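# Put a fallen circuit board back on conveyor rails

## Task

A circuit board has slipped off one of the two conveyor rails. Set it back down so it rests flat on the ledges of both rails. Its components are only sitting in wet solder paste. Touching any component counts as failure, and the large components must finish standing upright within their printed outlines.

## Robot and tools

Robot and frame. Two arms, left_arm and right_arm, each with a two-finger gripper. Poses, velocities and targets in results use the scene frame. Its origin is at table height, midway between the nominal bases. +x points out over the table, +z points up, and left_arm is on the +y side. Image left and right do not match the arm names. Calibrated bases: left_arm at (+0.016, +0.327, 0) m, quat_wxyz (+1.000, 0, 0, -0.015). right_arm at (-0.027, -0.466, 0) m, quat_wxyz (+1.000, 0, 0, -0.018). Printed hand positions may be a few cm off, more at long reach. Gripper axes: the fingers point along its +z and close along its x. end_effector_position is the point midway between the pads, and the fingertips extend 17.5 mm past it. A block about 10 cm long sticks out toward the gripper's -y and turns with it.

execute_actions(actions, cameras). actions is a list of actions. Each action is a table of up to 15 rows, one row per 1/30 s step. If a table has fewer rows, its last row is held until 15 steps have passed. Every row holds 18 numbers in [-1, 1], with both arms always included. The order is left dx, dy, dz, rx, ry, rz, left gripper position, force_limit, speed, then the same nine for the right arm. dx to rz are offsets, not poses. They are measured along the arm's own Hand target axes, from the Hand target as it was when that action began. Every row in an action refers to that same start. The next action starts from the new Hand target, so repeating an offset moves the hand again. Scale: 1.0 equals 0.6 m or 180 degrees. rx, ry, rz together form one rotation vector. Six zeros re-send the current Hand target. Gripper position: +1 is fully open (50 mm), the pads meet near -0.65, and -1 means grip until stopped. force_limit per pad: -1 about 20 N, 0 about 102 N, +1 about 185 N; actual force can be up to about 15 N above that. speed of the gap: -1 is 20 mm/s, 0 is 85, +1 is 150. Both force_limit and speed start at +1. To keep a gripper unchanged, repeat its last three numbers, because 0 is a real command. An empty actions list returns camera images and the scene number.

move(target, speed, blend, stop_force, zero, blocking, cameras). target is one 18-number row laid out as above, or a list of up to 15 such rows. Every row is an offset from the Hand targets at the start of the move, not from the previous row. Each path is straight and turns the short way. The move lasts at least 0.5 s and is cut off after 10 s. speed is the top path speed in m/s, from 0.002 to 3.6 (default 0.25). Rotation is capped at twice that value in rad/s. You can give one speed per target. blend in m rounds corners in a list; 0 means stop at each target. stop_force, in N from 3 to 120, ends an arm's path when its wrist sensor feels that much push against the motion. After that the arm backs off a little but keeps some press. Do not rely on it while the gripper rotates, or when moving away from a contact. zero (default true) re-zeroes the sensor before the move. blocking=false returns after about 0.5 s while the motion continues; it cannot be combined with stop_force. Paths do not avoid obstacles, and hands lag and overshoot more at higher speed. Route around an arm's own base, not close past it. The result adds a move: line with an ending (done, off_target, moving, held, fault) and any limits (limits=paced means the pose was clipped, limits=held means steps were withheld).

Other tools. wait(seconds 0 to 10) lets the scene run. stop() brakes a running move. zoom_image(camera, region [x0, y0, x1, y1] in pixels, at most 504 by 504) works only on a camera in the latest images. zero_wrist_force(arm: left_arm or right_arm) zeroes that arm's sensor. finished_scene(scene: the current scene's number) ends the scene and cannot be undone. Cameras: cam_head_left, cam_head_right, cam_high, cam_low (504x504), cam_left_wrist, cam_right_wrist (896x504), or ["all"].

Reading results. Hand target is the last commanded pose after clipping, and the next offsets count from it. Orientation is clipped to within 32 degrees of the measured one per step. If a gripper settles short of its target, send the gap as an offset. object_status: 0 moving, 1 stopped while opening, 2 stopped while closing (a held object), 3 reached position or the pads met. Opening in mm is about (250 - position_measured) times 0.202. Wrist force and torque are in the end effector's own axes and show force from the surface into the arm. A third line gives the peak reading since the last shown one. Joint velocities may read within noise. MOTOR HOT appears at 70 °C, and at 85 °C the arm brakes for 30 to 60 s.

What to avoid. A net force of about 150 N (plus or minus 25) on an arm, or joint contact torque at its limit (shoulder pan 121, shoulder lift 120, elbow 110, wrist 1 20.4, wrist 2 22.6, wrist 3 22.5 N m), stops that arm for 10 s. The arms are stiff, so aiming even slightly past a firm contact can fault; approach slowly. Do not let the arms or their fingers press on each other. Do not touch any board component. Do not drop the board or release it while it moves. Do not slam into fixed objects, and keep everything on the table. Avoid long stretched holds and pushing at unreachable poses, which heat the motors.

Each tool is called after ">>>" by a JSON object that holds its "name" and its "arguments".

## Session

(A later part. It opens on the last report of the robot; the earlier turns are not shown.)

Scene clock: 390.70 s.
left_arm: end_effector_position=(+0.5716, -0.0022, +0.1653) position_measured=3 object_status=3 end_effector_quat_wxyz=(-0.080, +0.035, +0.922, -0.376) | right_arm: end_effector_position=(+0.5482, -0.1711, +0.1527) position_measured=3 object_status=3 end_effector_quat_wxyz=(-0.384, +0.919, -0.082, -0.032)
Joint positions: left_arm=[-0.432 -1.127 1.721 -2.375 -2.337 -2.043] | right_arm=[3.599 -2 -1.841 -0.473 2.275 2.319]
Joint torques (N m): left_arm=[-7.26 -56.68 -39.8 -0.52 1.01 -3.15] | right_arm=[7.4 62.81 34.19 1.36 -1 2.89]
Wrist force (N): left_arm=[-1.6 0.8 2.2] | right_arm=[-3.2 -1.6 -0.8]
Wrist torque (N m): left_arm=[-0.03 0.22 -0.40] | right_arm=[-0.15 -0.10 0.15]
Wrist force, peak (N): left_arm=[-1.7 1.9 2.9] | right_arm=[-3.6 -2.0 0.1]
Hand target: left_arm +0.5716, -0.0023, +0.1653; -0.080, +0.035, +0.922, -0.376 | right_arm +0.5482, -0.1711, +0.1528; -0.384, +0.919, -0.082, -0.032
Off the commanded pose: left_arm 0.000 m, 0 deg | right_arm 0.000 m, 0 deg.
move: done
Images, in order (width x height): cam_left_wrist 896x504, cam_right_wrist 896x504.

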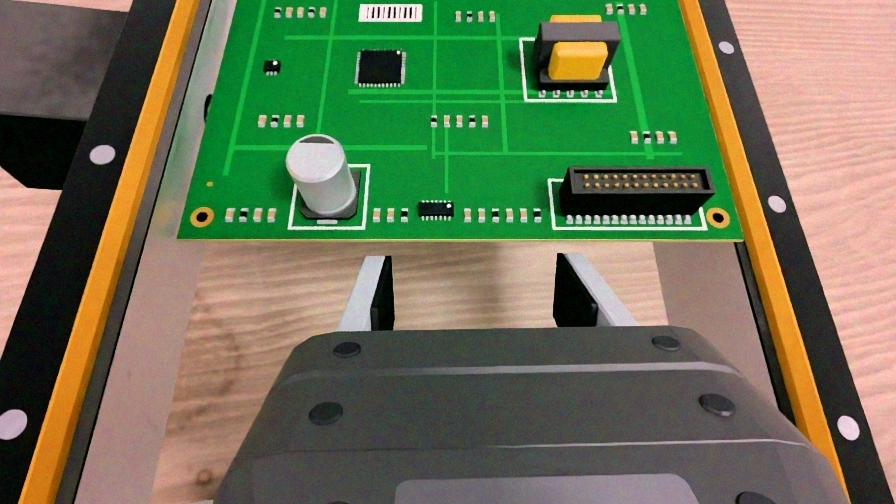

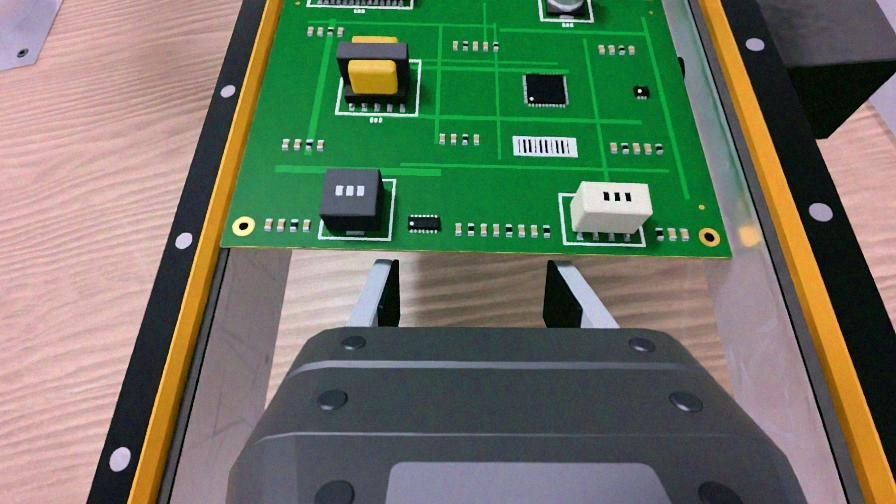

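>>> {"name": "move", "arguments": {"target": [[0,-0.0117,0,0,0,0,1,1,1,0,-0.0117,0,0,0,0,1,1,1],[0.001,-0.0175,-0.0058,0,0,0,1,1,1,-0.001,-0.0175,-0.0058,0,0,0,1,1,1]], "speed": 0.02, "blend": 0.001, "cameras": ["cam_left_wrist","cam_right_wrist"]}}

>>> {"name": "zoom_image", "arguments": {"camera": "cam_left_wrist", "region": [300, 180, 650, 330]}}

>>> {"name": "zoom_image", "arguments": {"camera": "cam_right_wrist", "region": [300, 180, 650, 330]}}

Scene clock: 407.80 s.
left_arm: end_effector_position=(+0.5716, -0.0073, +0.1751) position_measured=3 object_status=3 end_effector_quat_wxyz=(-0.080, +0.035, +0.922, -0.376) | right_arm: end_effector_position=(+0.5495, -0.1662, +0.1627) position_measured=3 object_status=3 end_effector_quat_wxyz=(-0.384, +0.919, -0.082, -0.032)
Joint positions: left_arm=[-0.44 -1.136 1.707 -2.36 -2.336 -2.053] | right_arm=[3.605 -1.99 -1.826 -0.493 2.272 2.327]
Joint torques (N m): left_arm=[-10.47 -57.26 -40.5 -0.72 0.71 -2.59] | right_arm=[7.97 61.98 36.56 1.84 -0.88 2.86]
Wrist force (N): left_arm=[-1.7 2.4 1.5] | right_arm=[-4.0 0.6 -0.8]
Wrist torque (N m): left_arm=[-0.02 0.24 -0.41] | right_arm=[-0.13 -0.12 0.20]
Wrist force, peak (N): left_arm=[-1.8 2.7 1.4] | right_arm=[-4.2 0.4 -1.1]
Hand target: left_arm +0.5716, -0.0073, +0.1752; -0.080, +0.035, +0.922, -0.376 | right_arm +0.5495, -0.1662, +0.1627; -0.384, +0.919, -0.082, -0.032
Off the commanded pose: left_arm 0.000 m, 0 deg | right_arm 0.000 m, 0 deg.
move: done
Images, in order (width x height): cam_left_wrist 896x504, cam_right_wrist 896x504.

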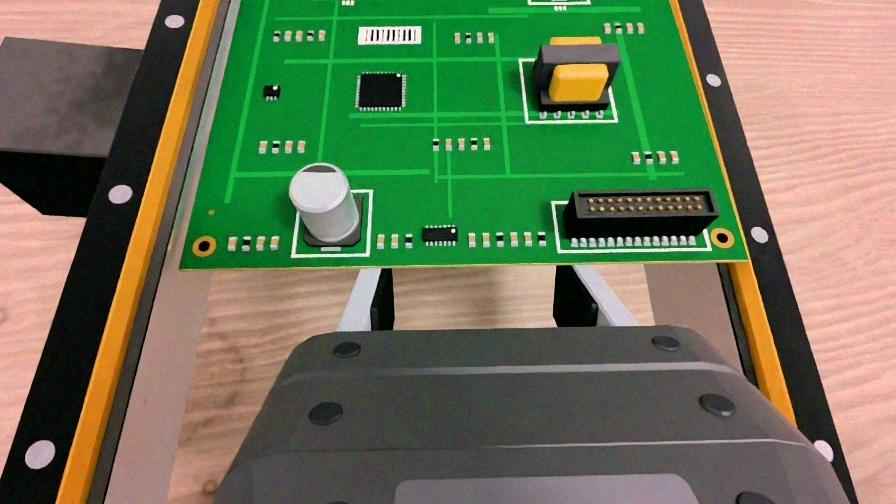

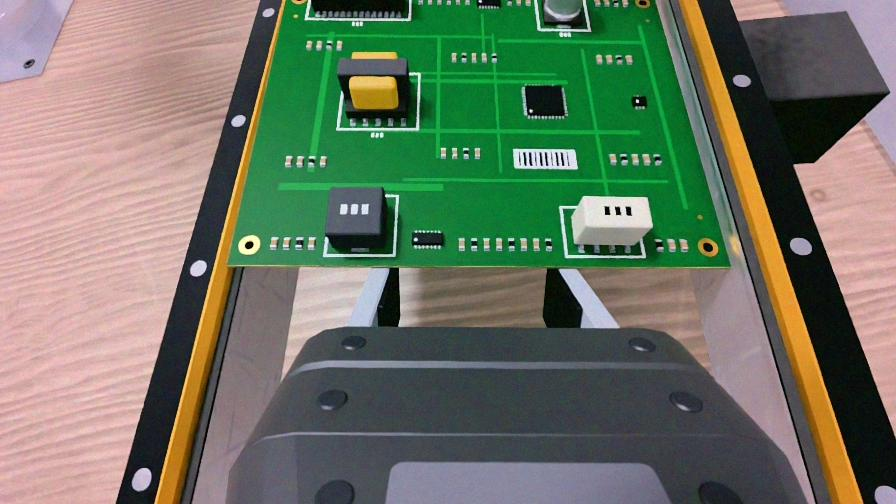

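Scaled by 1.440 from the camera's 896x504 image, which has a finer 1280x720 frame.

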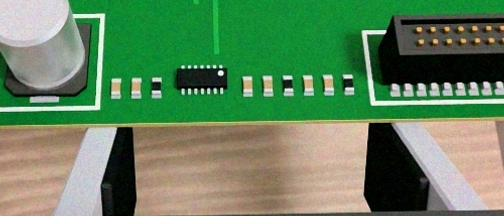

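Scaled by 1.440 from the camera's 896x504 image, which has a finer 1280x720 frame.

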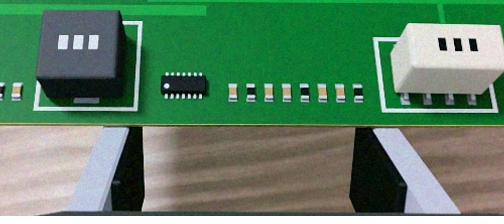

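>>> {"name": "move", "arguments": {"target": [0.0016,-0.0094,-0.0094,0,0,0,1,1,1,-0.0016,-0.0094,-0.0094,0,0,0,1,1,1], "speed": 0.02, "cameras": ["cam_left_wrist","cam_right_wrist","cam_low"]}}

>>> {"name": "zoom_image", "arguments": {"camera": "cam_low", "region": [190, 240, 310, 320]}}

Scene clock: 413.00 s.
left_arm: end_effector_position=(+0.5716, -0.0074, +0.1832) position_measured=3 object_status=3 end_effector_quat_wxyz=(-0.080, +0.035, +0.922, -0.376) | right_arm: end_effector_position=(+0.5495, -0.1662, +0.1707) position_measured=3 object_status=3 end_effector_quat_wxyz=(-0.384, +0.919, -0.082, -0.032)
Joint positions: left_arm=[-0.44 -1.146 1.698 -2.341 -2.336 -2.053] | right_arm=[3.605 -1.978 -1.819 -0.512 2.272 2.327]
Joint torques (N m): left_arm=[-8.28 -57.6 -41.21 -0.62 0.82 -2.44] | right_arm=[7.8 62.76 36.28 1.67 -0.68 1.22]
Wrist force (N): left_arm=[-1.7 2.4 1.6] | right_arm=[-4.0 0.4 -0.5]
Wrist torque (N m): left_arm=[0.00 0.24 -0.40] | right_arm=[-0.11 -0.12 0.19]
Wrist force, peak (N): left_arm=[-1.9 2.9 1.4] | right_arm=[-4.5 0.7 -0.7]
Hand target: left_arm +0.5716, -0.0074, +0.1832; -0.080, +0.035, +0.922, -0.376 | right_arm +0.5495, -0.1662, +0.1707; -0.384, +0.919, -0.082, -0.032
Off the commanded pose: left_arm 0.000 m, 0 deg | right_arm 0.000 m, 0 deg.
move: done
Images, in order (width x height): cam_low 504x504, cam_left_wrist 896x504, cam_right_wrist 896x504.

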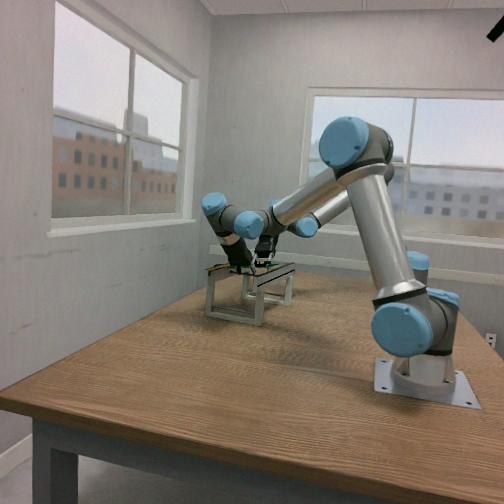

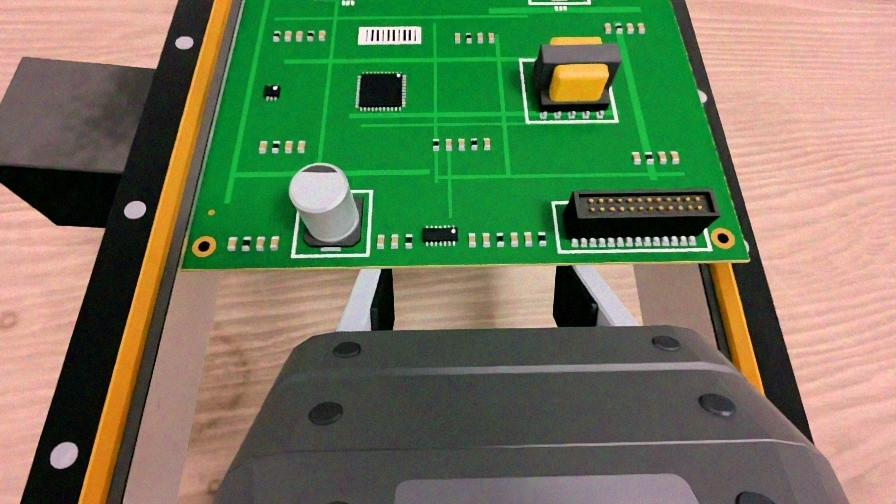

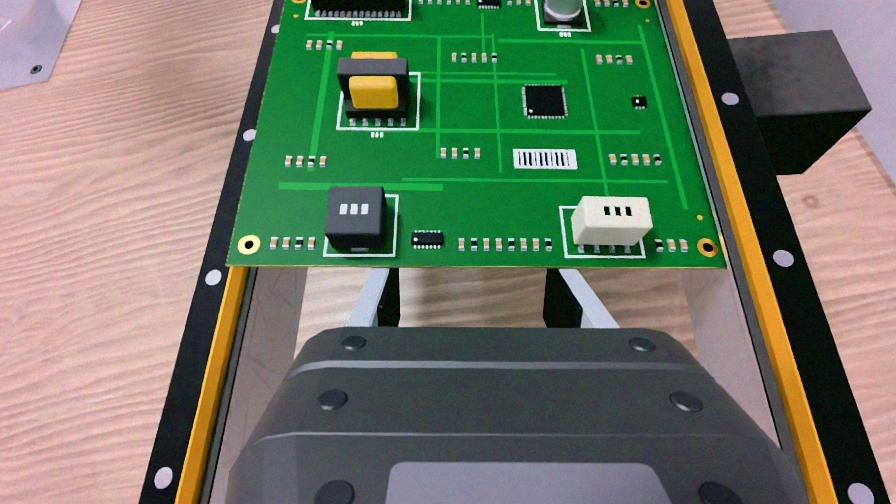

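Scaled by 4.200 from the camera's 504x504 image, which has a finer 720x720 frame.

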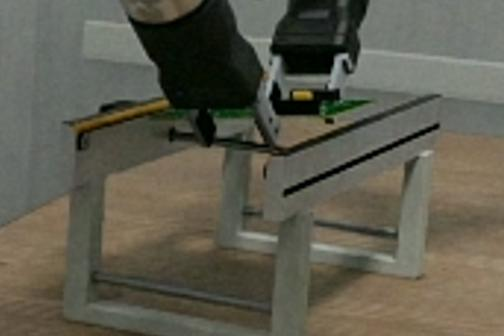

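>>> {"name": "move", "arguments": {"target": [[0.0012,-0.007,-0.007,0,0,0,1,1,1,-0.0012,-0.007,-0.007,0,0,0,1,1,1],[0.0078,-0.0064,-0.0064,0,0,0,1,1,1,-0.0078,-0.0064,-0.0064,0,0,0,1,1,1],[0.0107,-0.0228,-0.0228,0,0,0,1,1,1,-0.0107,-0.0228,-0.0228,0,0,0,1,1,1]], "speed": 0.02, "blend": 0.001, "cameras": ["cam_left_wrist","cam_right_wrist"]}}

Scene clock: 424.50 s.
left_arm: end_effector_position=(+0.5676, -0.0069, +0.2032) position_measured=3 object_status=3 end_effector_quat_wxyz=(-0.080, +0.035, +0.922, -0.376) | right_arm: end_effector_position=(+0.5455, -0.1657, +0.1907) position_measured=3 object_status=3 end_effector_quat_wxyz=(-0.384, +0.919, -0.082, -0.032)
Joint positions: left_arm=[-0.442 -1.178 1.688 -2.3 -2.335 -2.056] | right_arm=[3.609 -1.943 -1.81 -0.553 2.271 2.332]
Joint torques (N m): left_arm=[-9.32 -56.48 -40.11 -0.65 0.78 -1.91] | right_arm=[8.6 59.27 35.96 1.48 -0.81 2.15]
Wrist force (N): left_arm=[-1.8 2.7 1.5] | right_arm=[-2.7 0.0 -1.0]
Wrist torque (N m): left_arm=[0.06 0.25 -0.37] | right_arm=[-0.11 -0.15 0.14]
Wrist force, peak (N): left_arm=[-2.0 3.8 2.5] | right_arm=[-4.2 0.2 -0.8]
Hand target: left_arm +0.5676, -0.0069, +0.2032; -0.080, +0.035, +0.922, -0.376 | right_arm +0.5455, -0.1657, +0.1907; -0.384, +0.919, -0.082, -0.032
Off the commanded pose: left_arm 0.000 m, 0 deg | right_arm 0.000 m, 0 deg.
move: done
Images, in order (width x height): cam_left_wrist 896x504, cam_right_wrist 896x504.

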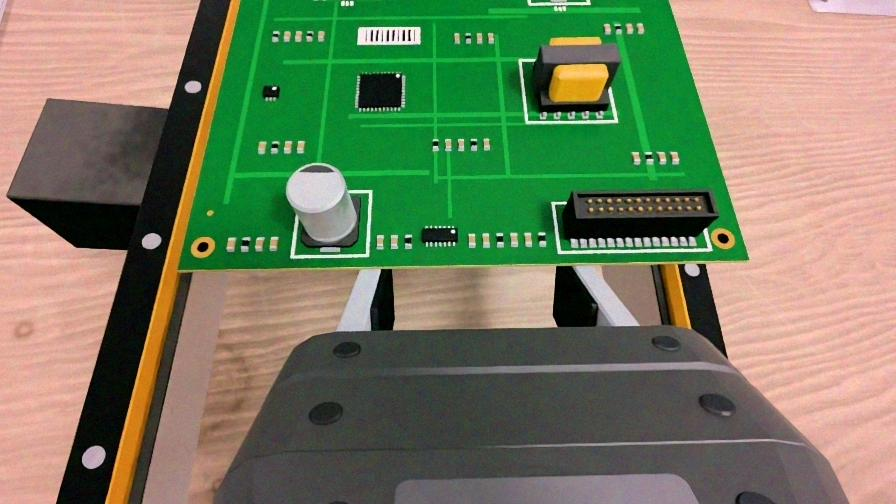

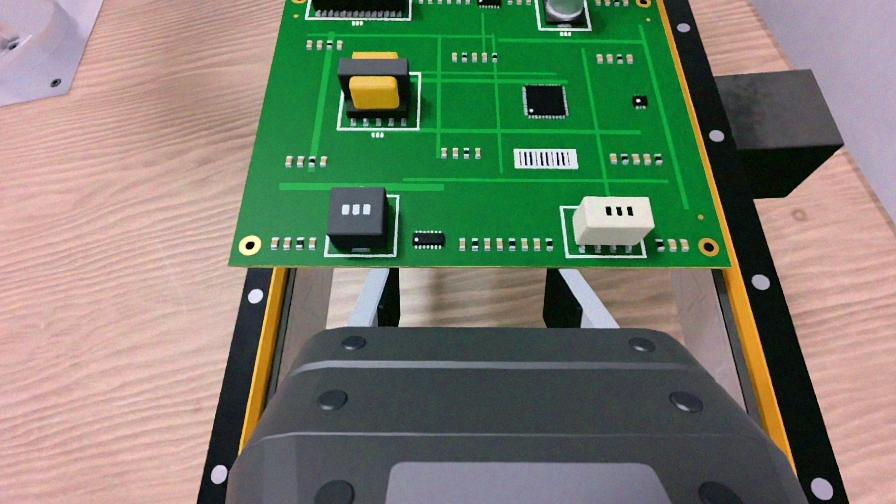

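>>> {"name": "move", "arguments": {"target": [[0.0012,-0.007,-0.007,0,0,0,1,1,1,-0.0012,-0.007,-0.007,0,0,0,1,1,1],[0.0012,-0.007,-0.007,0,-0.0275,0.0275,1,1,1,-0.0012,-0.007,-0.007,0,0.0275,-0.0275,1,1,1]], "speed": 0.03, "blend": 0.001, "cameras": ["cam_left_wrist","cam_right_wrist","cam_low"]}}

>>> {"name": "zoom_image", "arguments": {"camera": "cam_low", "region": [190, 240, 310, 320]}}

Scene clock: 442.13 s.
left_arm: end_effector_position=(+0.5676, -0.0069, +0.2092) position_measured=3 object_status=3 end_effector_quat_wxyz=(-0.024, +0.058, +0.923, -0.380) | right_arm: end_effector_position=(+0.5455, -0.1657, +0.1967) position_measured=3 object_status=3 end_effector_quat_wxyz=(-0.381, +0.922, -0.059, +0.024)
Joint positions: left_arm=[-0.455 -1.214 1.751 -2.443 -2.291 -2.057] | right_arm=[3.631 -1.91 -1.862 -0.439 2.202 2.319]
Joint torques (N m): left_arm=[-9.72 -53.87 -7.93 -6.37 1.09 1.48] | right_arm=[9.38 58.59 7.39 6 -1.05 -2.73]
Wrist force (N): left_arm=[-1.0 2.9 1.9] | right_arm=[-2.2 -0.2 -0.9]
Wrist torque (N m): left_arm=[0.07 0.23 -0.33] | right_arm=[-0.15 -0.10 0.21]
Wrist force, peak (N): left_arm=[-1.8 3.0 1.8] | right_arm=[-2.9 0.2 -1.5]
Hand target: left_arm +0.5676, -0.0069, +0.2092; -0.024, +0.058, +0.923, -0.380 | right_arm +0.5455, -0.1657, +0.1967; -0.381, +0.922, -0.059, +0.024
Off the commanded pose: left_arm 0.000 m, 0 deg | right_arm 0.000 m, 0 deg.
move: done
Images, in order (width x height): cam_low 504x504, cam_left_wrist 896x504, cam_right_wrist 896x504.

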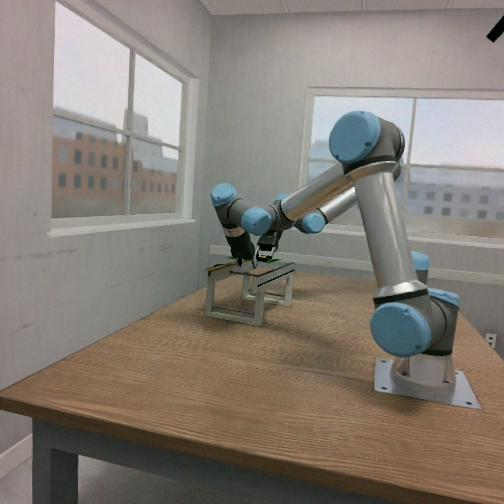

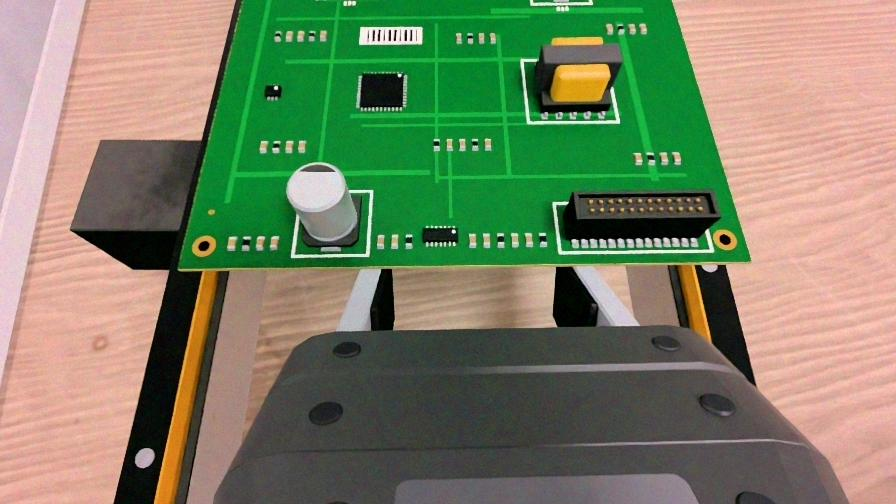

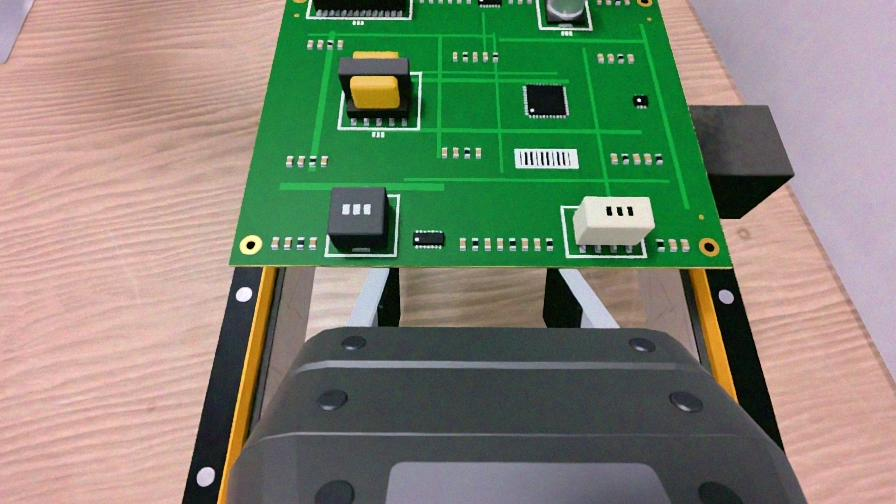

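Scaled by 4.200 from the camera's 504x504 image, which has a finer 720x720 frame.

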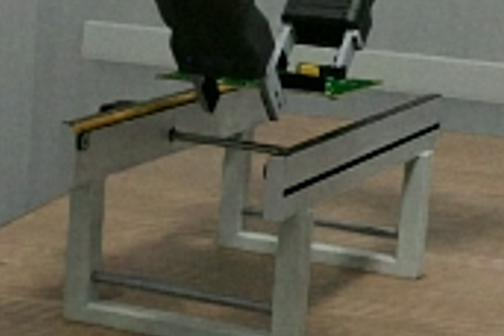

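>>> {"name": "move", "arguments": {"target": [[-0.0067,0,0,0,0,0,1,1,1,0.0067,0,0,0,0,0,1,1,1],[-0.0067,0.0212,0.0212,0,0,0,1,1,1,0.0067,0.0212,0.0212,0,0,0,1,1,1]], "speed": 0.03, "blend": 0.001, "cameras": ["cam_left_wrist","cam_right_wrist","cam_low"]}}

>>> {"name": "zoom_image", "arguments": {"camera": "cam_low", "region": [190, 240, 310, 320]}}

Scene clock: 461.83 s.
left_arm: end_effector_position=(+0.5716, -0.0074, +0.1913) position_measured=3 object_status=3 end_effector_quat_wxyz=(-0.024, +0.059, +0.923, -0.380) | right_arm: end_effector_position=(+0.5495, -0.1662, +0.1788) position_measured=3 object_status=3 end_effector_quat_wxyz=(-0.381, +0.922, -0.059, +0.024)
Joint positions: left_arm=[-0.453 -1.184 1.759 -2.48 -2.292 -2.054] | right_arm=[3.627 -1.943 -1.869 -0.401 2.204 2.315]
Joint torques (N m): left_arm=[5.12 -20.27 -8.42 -7.01 -4.98 0.65] | right_arm=[-6.91 19.52 6.49 5.91 4.13 -0.98]
Wrist force (N): left_arm=[-1.3 2.6 2.0] | right_arm=[-2.6 -0.4 -0.9]
Wrist torque (N m): left_arm=[0.06 0.19 -0.36] | right_arm=[-0.17 -0.13 0.19]
Wrist force, peak (N): left_arm=[-1.3 2.5 2.8] | right_arm=[-2.9 -0.9 0.0]
Hand target: left_arm +0.5716, -0.0074, +0.1912; -0.024, +0.058, +0.923, -0.380 | right_arm +0.5495, -0.1662, +0.1787; -0.381, +0.922, -0.059, +0.024
Off the commanded pose: left_arm 0.000 m, 0 deg | right_arm 0.000 m, 0 deg.
move: done
Images, in order (width x height): cam_low 504x504, cam_left_wrist 896x504, cam_right_wrist 896x504.

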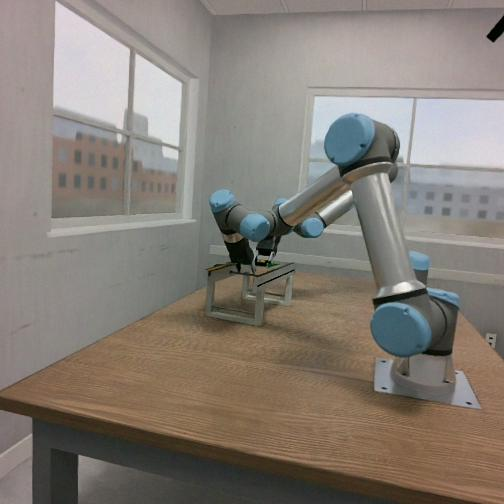

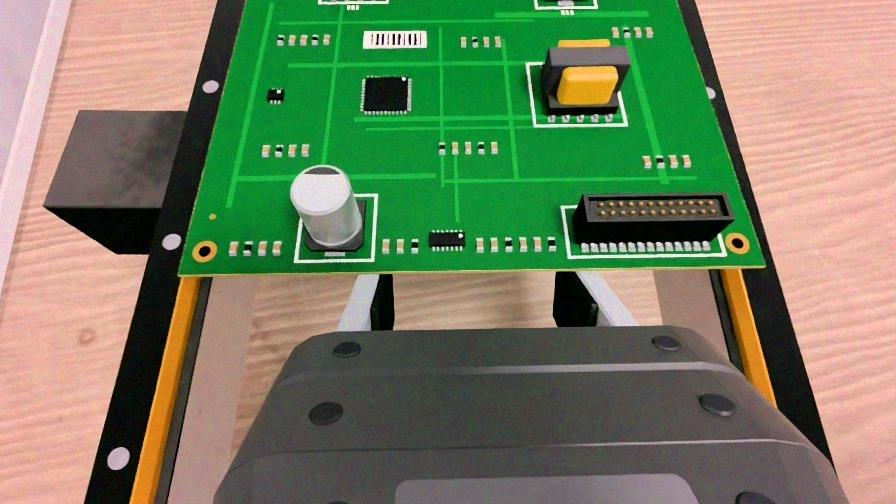

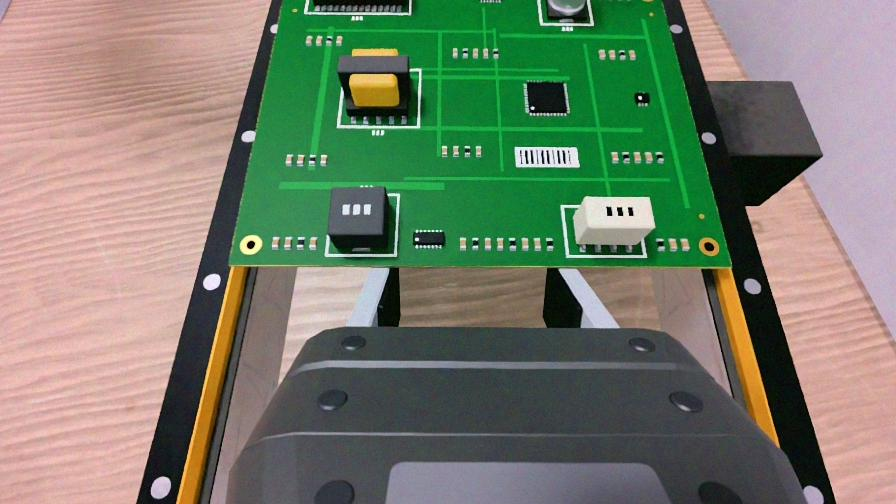

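Scaled by 4.200 from the camera's 504x504 image, which has a finer 720x720 frame.

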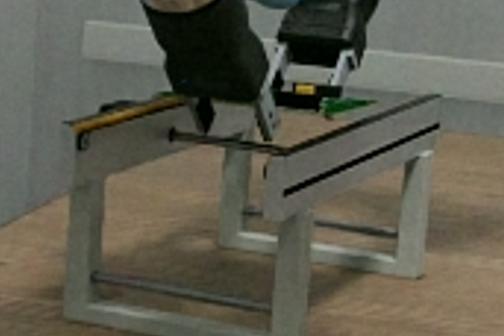

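>>> {"name": "move", "arguments": {"target": [[-0.0017,0,0,0,0,0,1,1,1,0.0017,0,0,0,0,0,1,1,1],[-0.0017,0.0106,0.0106,0,0,0,1,1,1,0.0017,0.0106,0.0106,0,0,0,1,1,1]], "speed": 0.02, "blend": 0.0005, "cameras": ["cam_left_wrist","cam_right_wrist","cam_low"]}}

>>> {"name": "zoom_image", "arguments": {"camera": "cam_low", "region": [190, 240, 310, 320]}}

Scene clock: 481.63 s.
left_arm: end_effector_position=(+0.5726, -0.0075, +0.1823) position_measured=3 object_status=3 end_effector_quat_wxyz=(-0.024, +0.059, +0.923, -0.380) | right_arm: end_effector_position=(+0.5505, -0.1663, +0.1698) position_measured=3 object_status=3 end_effector_quat_wxyz=(-0.381, +0.922, -0.059, +0.024)
Joint positions: left_arm=[-0.452 -1.17 1.766 -2.5 -2.292 -2.053] | right_arm=[3.626 -1.959 -1.875 -0.38 2.205 2.314]
Joint torques (N m): left_arm=[4.62 -22.12 -9.13 -6.47 -5.42 1.67] | right_arm=[-7.61 18.73 6.71 6 3.55 -1.96]
Wrist force (N): left_arm=[-1.1 2.1 2.2] | right_arm=[-2.9 -1.4 -0.2]
Wrist torque (N m): left_arm=[0.05 0.18 -0.34] | right_arm=[-0.19 -0.09 0.20]
Wrist force, peak (N): left_arm=[-1.4 2.8 2.2] | right_arm=[-3.1 -1.4 -0.5]
Hand target: left_arm +0.5726, -0.0075, +0.1822; -0.024, +0.058, +0.923, -0.380 | right_arm +0.5505, -0.1663, +0.1697; -0.381, +0.922, -0.059, +0.024
Off the commanded pose: left_arm 0.000 m, 0 deg | right_arm 0.000 m, 0 deg.
move: done
Images, in order (width x height): cam_low 504x504, cam_left_wrist 896x504, cam_right_wrist 896x504.

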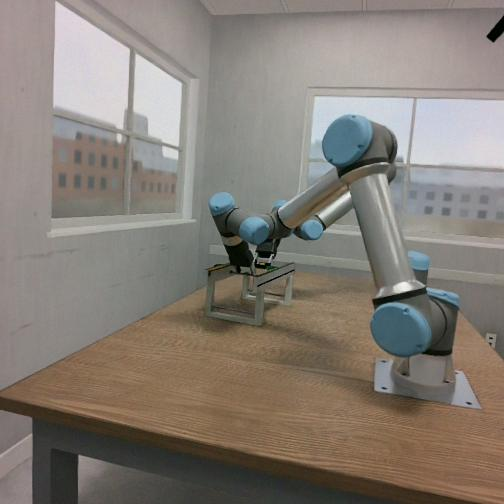

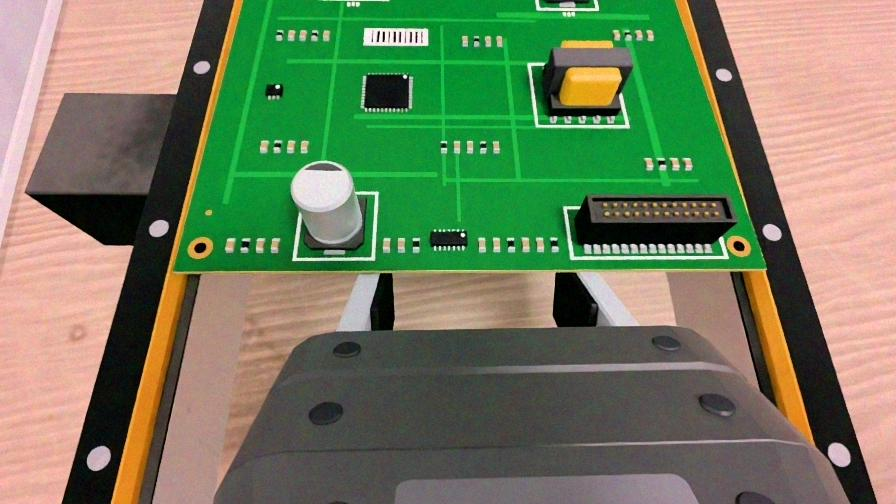

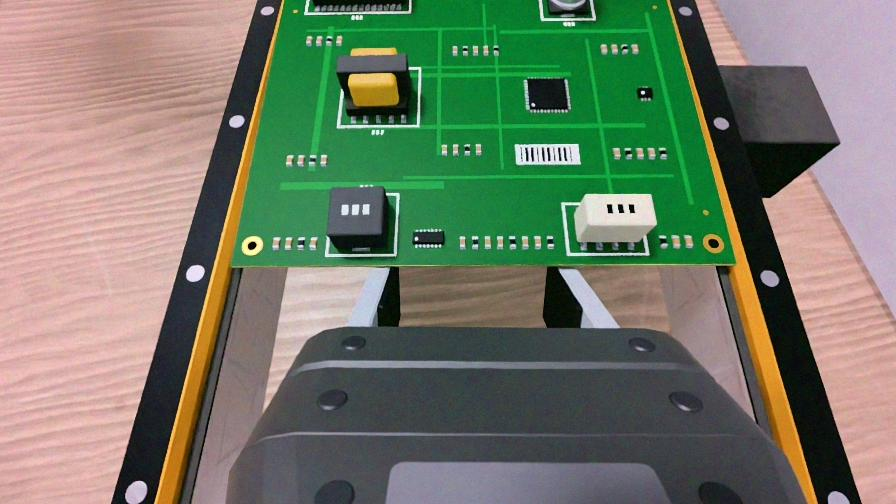

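Scaled by 4.200 from the camera's 504x504 image, which has a finer 720x720 frame.

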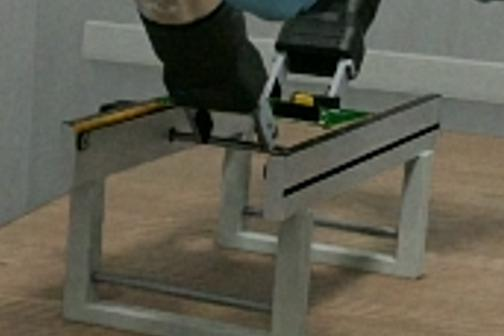

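>>> {"name": "move", "arguments": {"target": [0,0.0118,0.0118,0,0,0,1,1,1,0,0.0071,0.0071,0,0,0,1,1,1], "speed": 0.015, "cameras": ["cam_left_wrist","cam_right_wrist"]}}

>>> {"name": "zoom_image", "arguments": {"camera": "cam_left_wrist", "region": [120, 150, 420, 330]}}

>>> {"name": "zoom_image", "arguments": {"camera": "cam_left_wrist", "region": [560, 150, 860, 330]}}

>>> {"name": "zoom_image", "arguments": {"camera": "cam_right_wrist", "region": [120, 150, 420, 330]}}

>>> {"name": "zoom_image", "arguments": {"camera": "cam_right_wrist", "region": [560, 150, 860, 330]}}

Scene clock: 492.77 s.
left_arm: end_effector_position=(+0.5726, -0.0074, +0.1723) position_measured=3 object_status=3 end_effector_quat_wxyz=(-0.024, +0.058, +0.923, -0.380) | right_arm: end_effector_position=(+0.5505, -0.1663, +0.1637) position_measured=3 object_status=3 end_effector_quat_wxyz=(-0.381, +0.922, -0.059, +0.024)
Joint positions: left_arm=[-0.452 -1.156 1.776 -2.524 -2.292 -2.053] | right_arm=[3.626 -1.969 -1.88 -0.365 2.205 2.314]
Joint torques (N m): left_arm=[4.28 -21.99 -8.57 -6.29 -4.8 2.07] | right_arm=[-6.41 18.67 6.37 5.66 0.53 1.39]
Wrist force (N): left_arm=[-1.0 1.2 2.0] | right_arm=[-2.8 -1.6 -0.8]
Wrist torque (N m): left_arm=[0.02 0.14 -0.36] | right_arm=[-0.16 -0.07 0.22]
Wrist force, peak (N): left_arm=[-1.4 2.3 2.3] | right_arm=[-3.3 -1.5 -0.3]
Hand target: left_arm +0.5726, -0.0074, +0.1722; -0.024, +0.058, +0.923, -0.380 | right_arm +0.5505, -0.1663, +0.1637; -0.381, +0.922, -0.059, +0.024
Off the commanded pose: left_arm 0.000 m, 0 deg | right_arm 0.000 m, 0 deg.
move: done
Images, in order (width x height): cam_left_wrist 896x504, cam_right_wrist 896x504.

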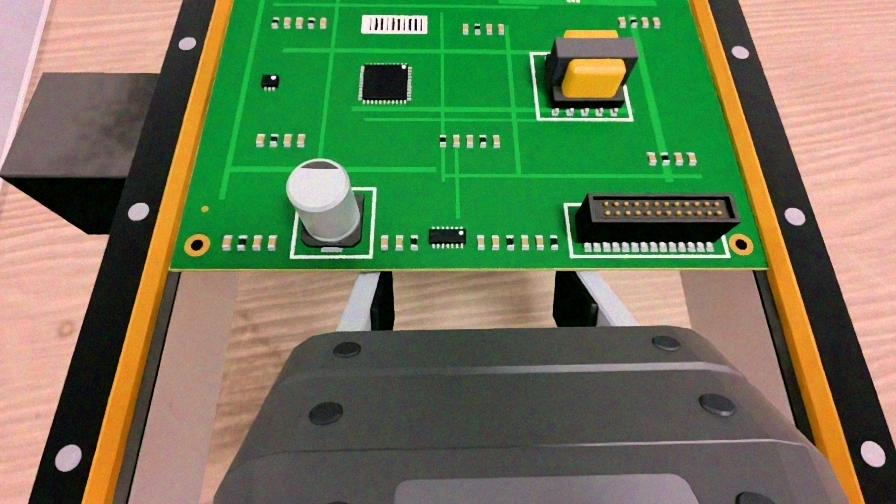

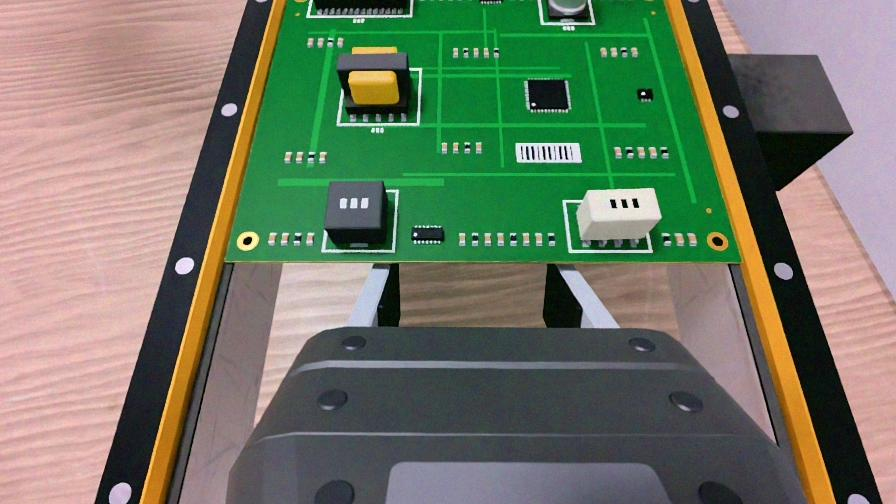

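Scaled by 1.680 from the camera's 896x504 image, which has a finer 1280x720 frame.

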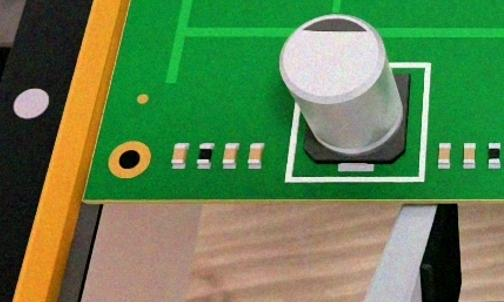

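Scaled by 1.680 from the camera's 896x504 image, which has a finer 1280x720 frame.

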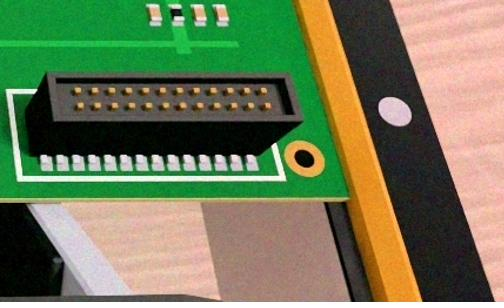

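Scaled by 1.680 from the camera's 896x504 image, which has a finer 1280x720 frame.

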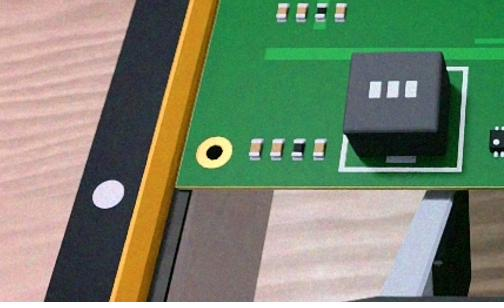

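Scaled by 1.680 from the camera's 896x504 image, which has a finer 1280x720 frame.

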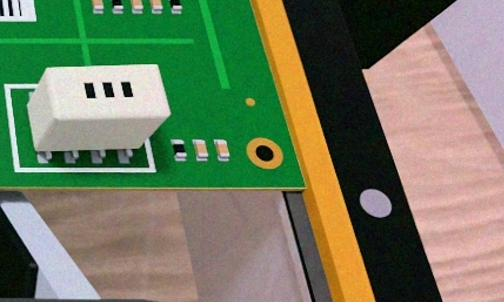

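>>> {"name": "move", "arguments": {"target": [0,0.0071,0.0071,0,0,0,1,1,1,0,0.0071,0.0071,0,0,0,1,1,1], "speed": 0.015, "cameras": ["cam_left_wrist","cam_right_wrist"]}}

>>> {"name": "zoom_image", "arguments": {"camera": "cam_left_wrist", "region": [120, 150, 420, 330]}}

>>> {"name": "zoom_image", "arguments": {"camera": "cam_left_wrist", "region": [560, 150, 860, 330]}}

>>> {"name": "zoom_image", "arguments": {"camera": "cam_right_wrist", "region": [120, 150, 420, 330]}}

>>> {"name": "zoom_image", "arguments": {"camera": "cam_right_wrist", "region": [560, 150, 860, 330]}}

Scene clock: 502.57 s.
left_arm: end_effector_position=(+0.5726, -0.0074, +0.1662) position_measured=3 object_status=3 end_effector_quat_wxyz=(-0.024, +0.059, +0.923, -0.380) | right_arm: end_effector_position=(+0.5505, -0.1663, +0.1577) position_measured=3 object_status=3 end_effector_quat_wxyz=(-0.381, +0.922, -0.059, +0.024)
Joint positions: left_arm=[-0.452 -1.148 1.782 -2.538 -2.292 -2.053] | right_arm=[3.626 -1.978 -1.885 -0.351 2.205 2.314]
Joint torques (N m): left_arm=[5.57 -21.62 -6.48 -6.7 -5 1.81] | right_arm=[-7.21 19.9 5.6 5.48 -0.18 -2.03]
Wrist force (N): left_arm=[-1.3 1.2 2.1] | right_arm=[-2.6 -1.7 -0.5]
Wrist torque (N m): left_arm=[0.01 0.20 -0.36] | right_arm=[-0.15 -0.10 0.23]
Wrist force, peak (N): left_arm=[-1.5 1.4 2.4] | right_arm=[-3.1 -2.3 -0.3]
Hand target: left_arm +0.5726, -0.0074, +0.1662; -0.024, +0.058, +0.923, -0.380 | right_arm +0.5505, -0.1663, +0.1577; -0.381, +0.922, -0.059, +0.024
Off the commanded pose: left_arm 0.000 m, 0 deg | right_arm 0.000 m, 0 deg.
move: done
Images, in order (width x height): cam_left_wrist 896x504, cam_right_wrist 896x504.

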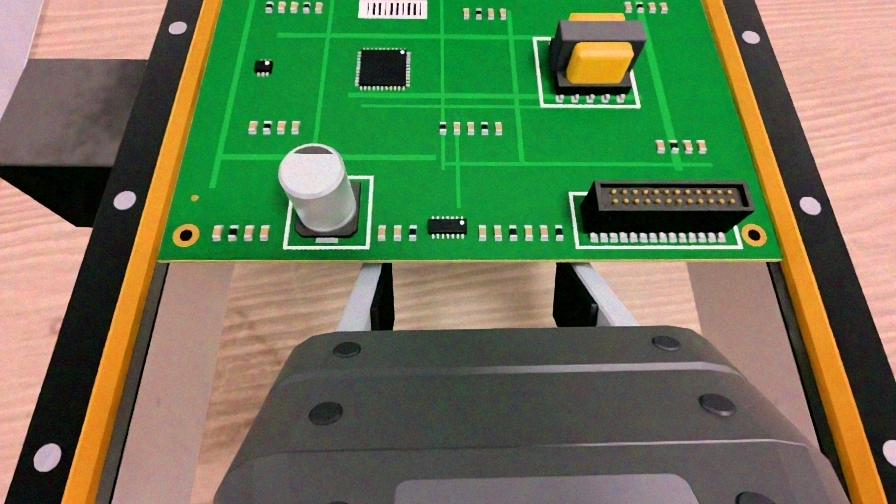

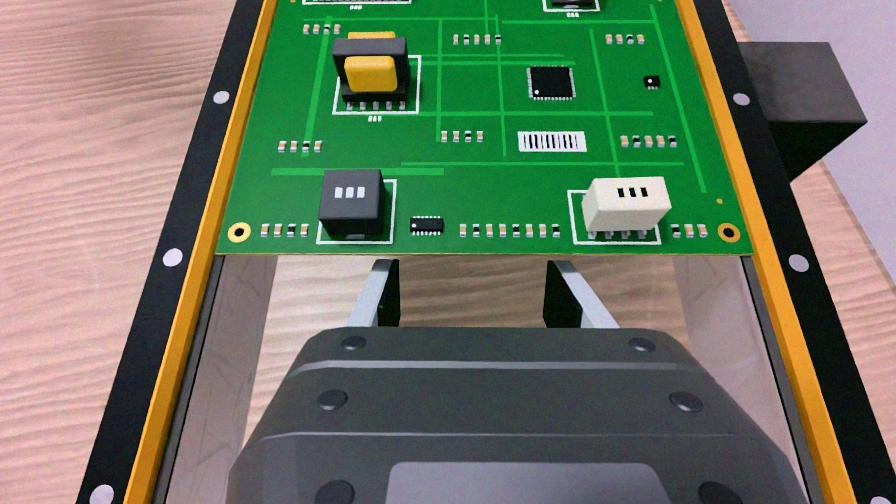

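Scaled by 1.680 from the camera's 896x504 image, which has a finer 1280x720 frame.

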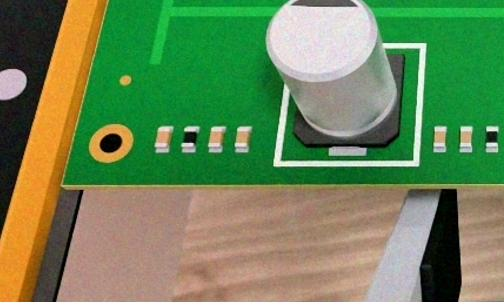

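Scaled by 1.680 from the camera's 896x504 image, which has a finer 1280x720 frame.

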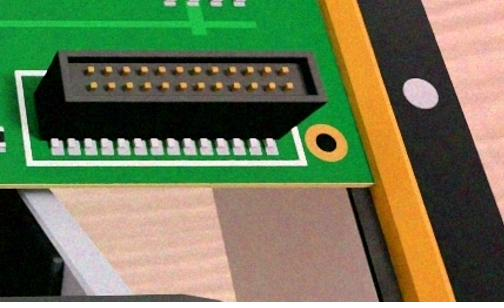

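Scaled by 1.680 from the camera's 896x504 image, which has a finer 1280x720 frame.

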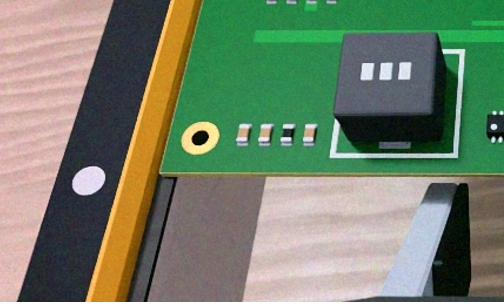

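Scaled by 1.680 from the camera's 896x504 image, which has a finer 1280x720 frame.

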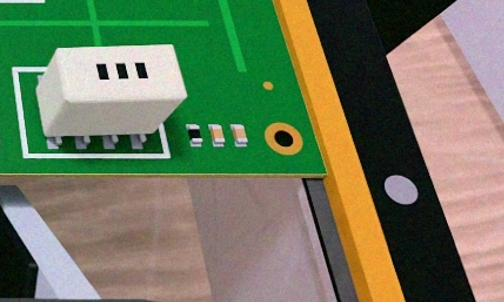

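>>> {"name": "move", "arguments": {"target": [[0,0.033,0,0,0,0,1,1,1,0,0.033,0,0,0,0,1,1,1],[0,0.033,-0.15,0,0,0,1,1,1,0,0.033,-0.15,0,0,0,1,1,1]], "speed": 0.08, "blend": 0.004, "cameras": ["cam_left_wrist","cam_right_wrist","cam_low"]}}

>>> {"name": "zoom_image", "arguments": {"camera": "cam_low", "region": [190, 240, 310, 320]}}

>>> {"name": "zoom_image", "arguments": {"camera": "cam_right_wrist", "region": [230, 0, 680, 330]}}

>>> {"name": "zoom_image", "arguments": {"camera": "cam_left_wrist", "region": [230, 0, 680, 330]}}

Scene clock: 515.80 s.
left_arm: end_effector_position=(+0.5824, +0.0694, +0.2161) position_measured=3 object_status=3 end_effector_quat_wxyz=(-0.024, +0.058, +0.923, -0.380) | right_arm: end_effector_position=(+0.5406, -0.2433, +0.2074) position_measured=3 object_status=3 end_effector_quat_wxyz=(-0.381, +0.922, -0.059, +0.024)
Joint positions: left_arm=[-0.324 -1.242 1.738 -2.287 -2.327 -1.887] | right_arm=[3.501 -1.841 -1.899 -0.561 2.26 2.171]
Joint torques (N m): left_arm=[5.04 -52.19 -40.11 -0.5 -5.04 2.71] | right_arm=[-9.07 55.82 36.04 1.36 4.15 -2.36]
Wrist force (N): left_arm=[-1.3 1.0 2.2] | right_arm=[-2.6 -1.5 -0.2]
Wrist torque (N m): left_arm=[-0.01 0.18 -0.55] | right_arm=[-0.11 -0.13 0.20]
Wrist force, peak (N): left_arm=[-1.5 2.9 3.0] | right_arm=[-3.5 -2.9 0.3]
Hand target: left_arm +0.5824, +0.0694, +0.2161; -0.024, +0.058, +0.923, -0.380 | right_arm +0.5406, -0.2433, +0.2074; -0.381, +0.922, -0.059, +0.024
Off the commanded pose: left_arm 0.000 m, 0 deg | right_arm 0.000 m, 0 deg.
move: done
Images, in order (width x height): cam_low 504x504, cam_left_wrist 896x504, cam_right_wrist 896x504.

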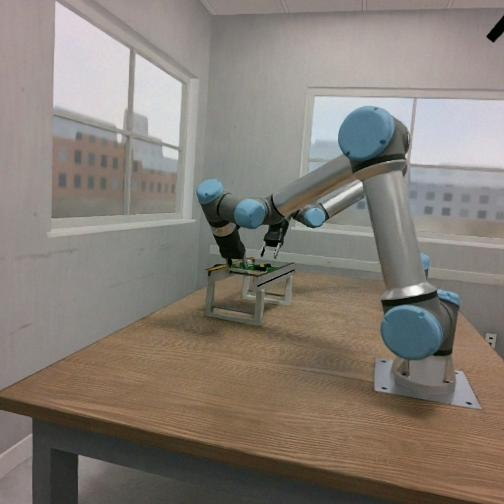

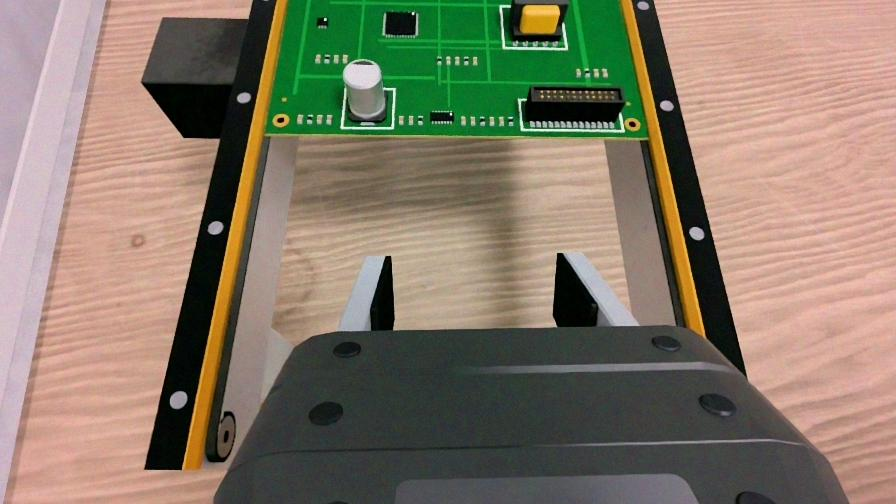

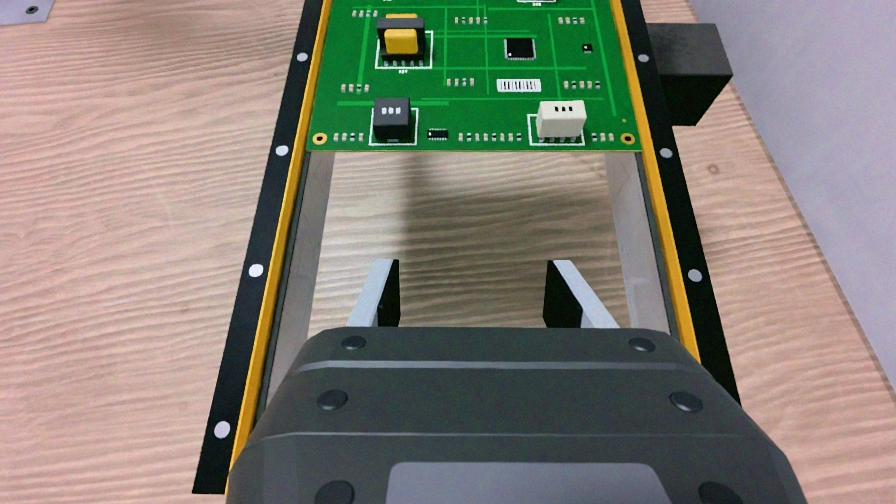

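Scaled by 4.200 from the camera's 504x504 image, which has a finer 720x720 frame.

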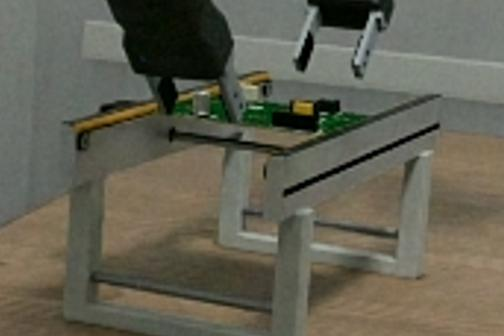

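Scaled by 1.120 from the camera's 896x504 image, which has a finer 1280x720 frame.

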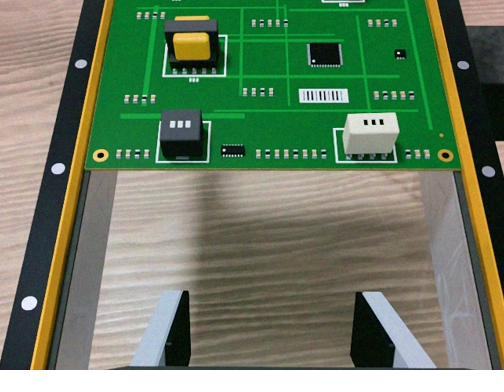

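Scaled by 1.120 from the camera's 896x504 image, which has a finer 1280x720 frame.

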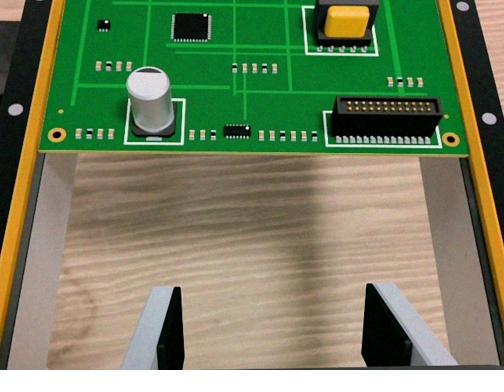

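Flat, seated at all four corners.

>>> {"name": "finished_scene", "arguments": {"scene": 1}}

The scene is finished: the task was done.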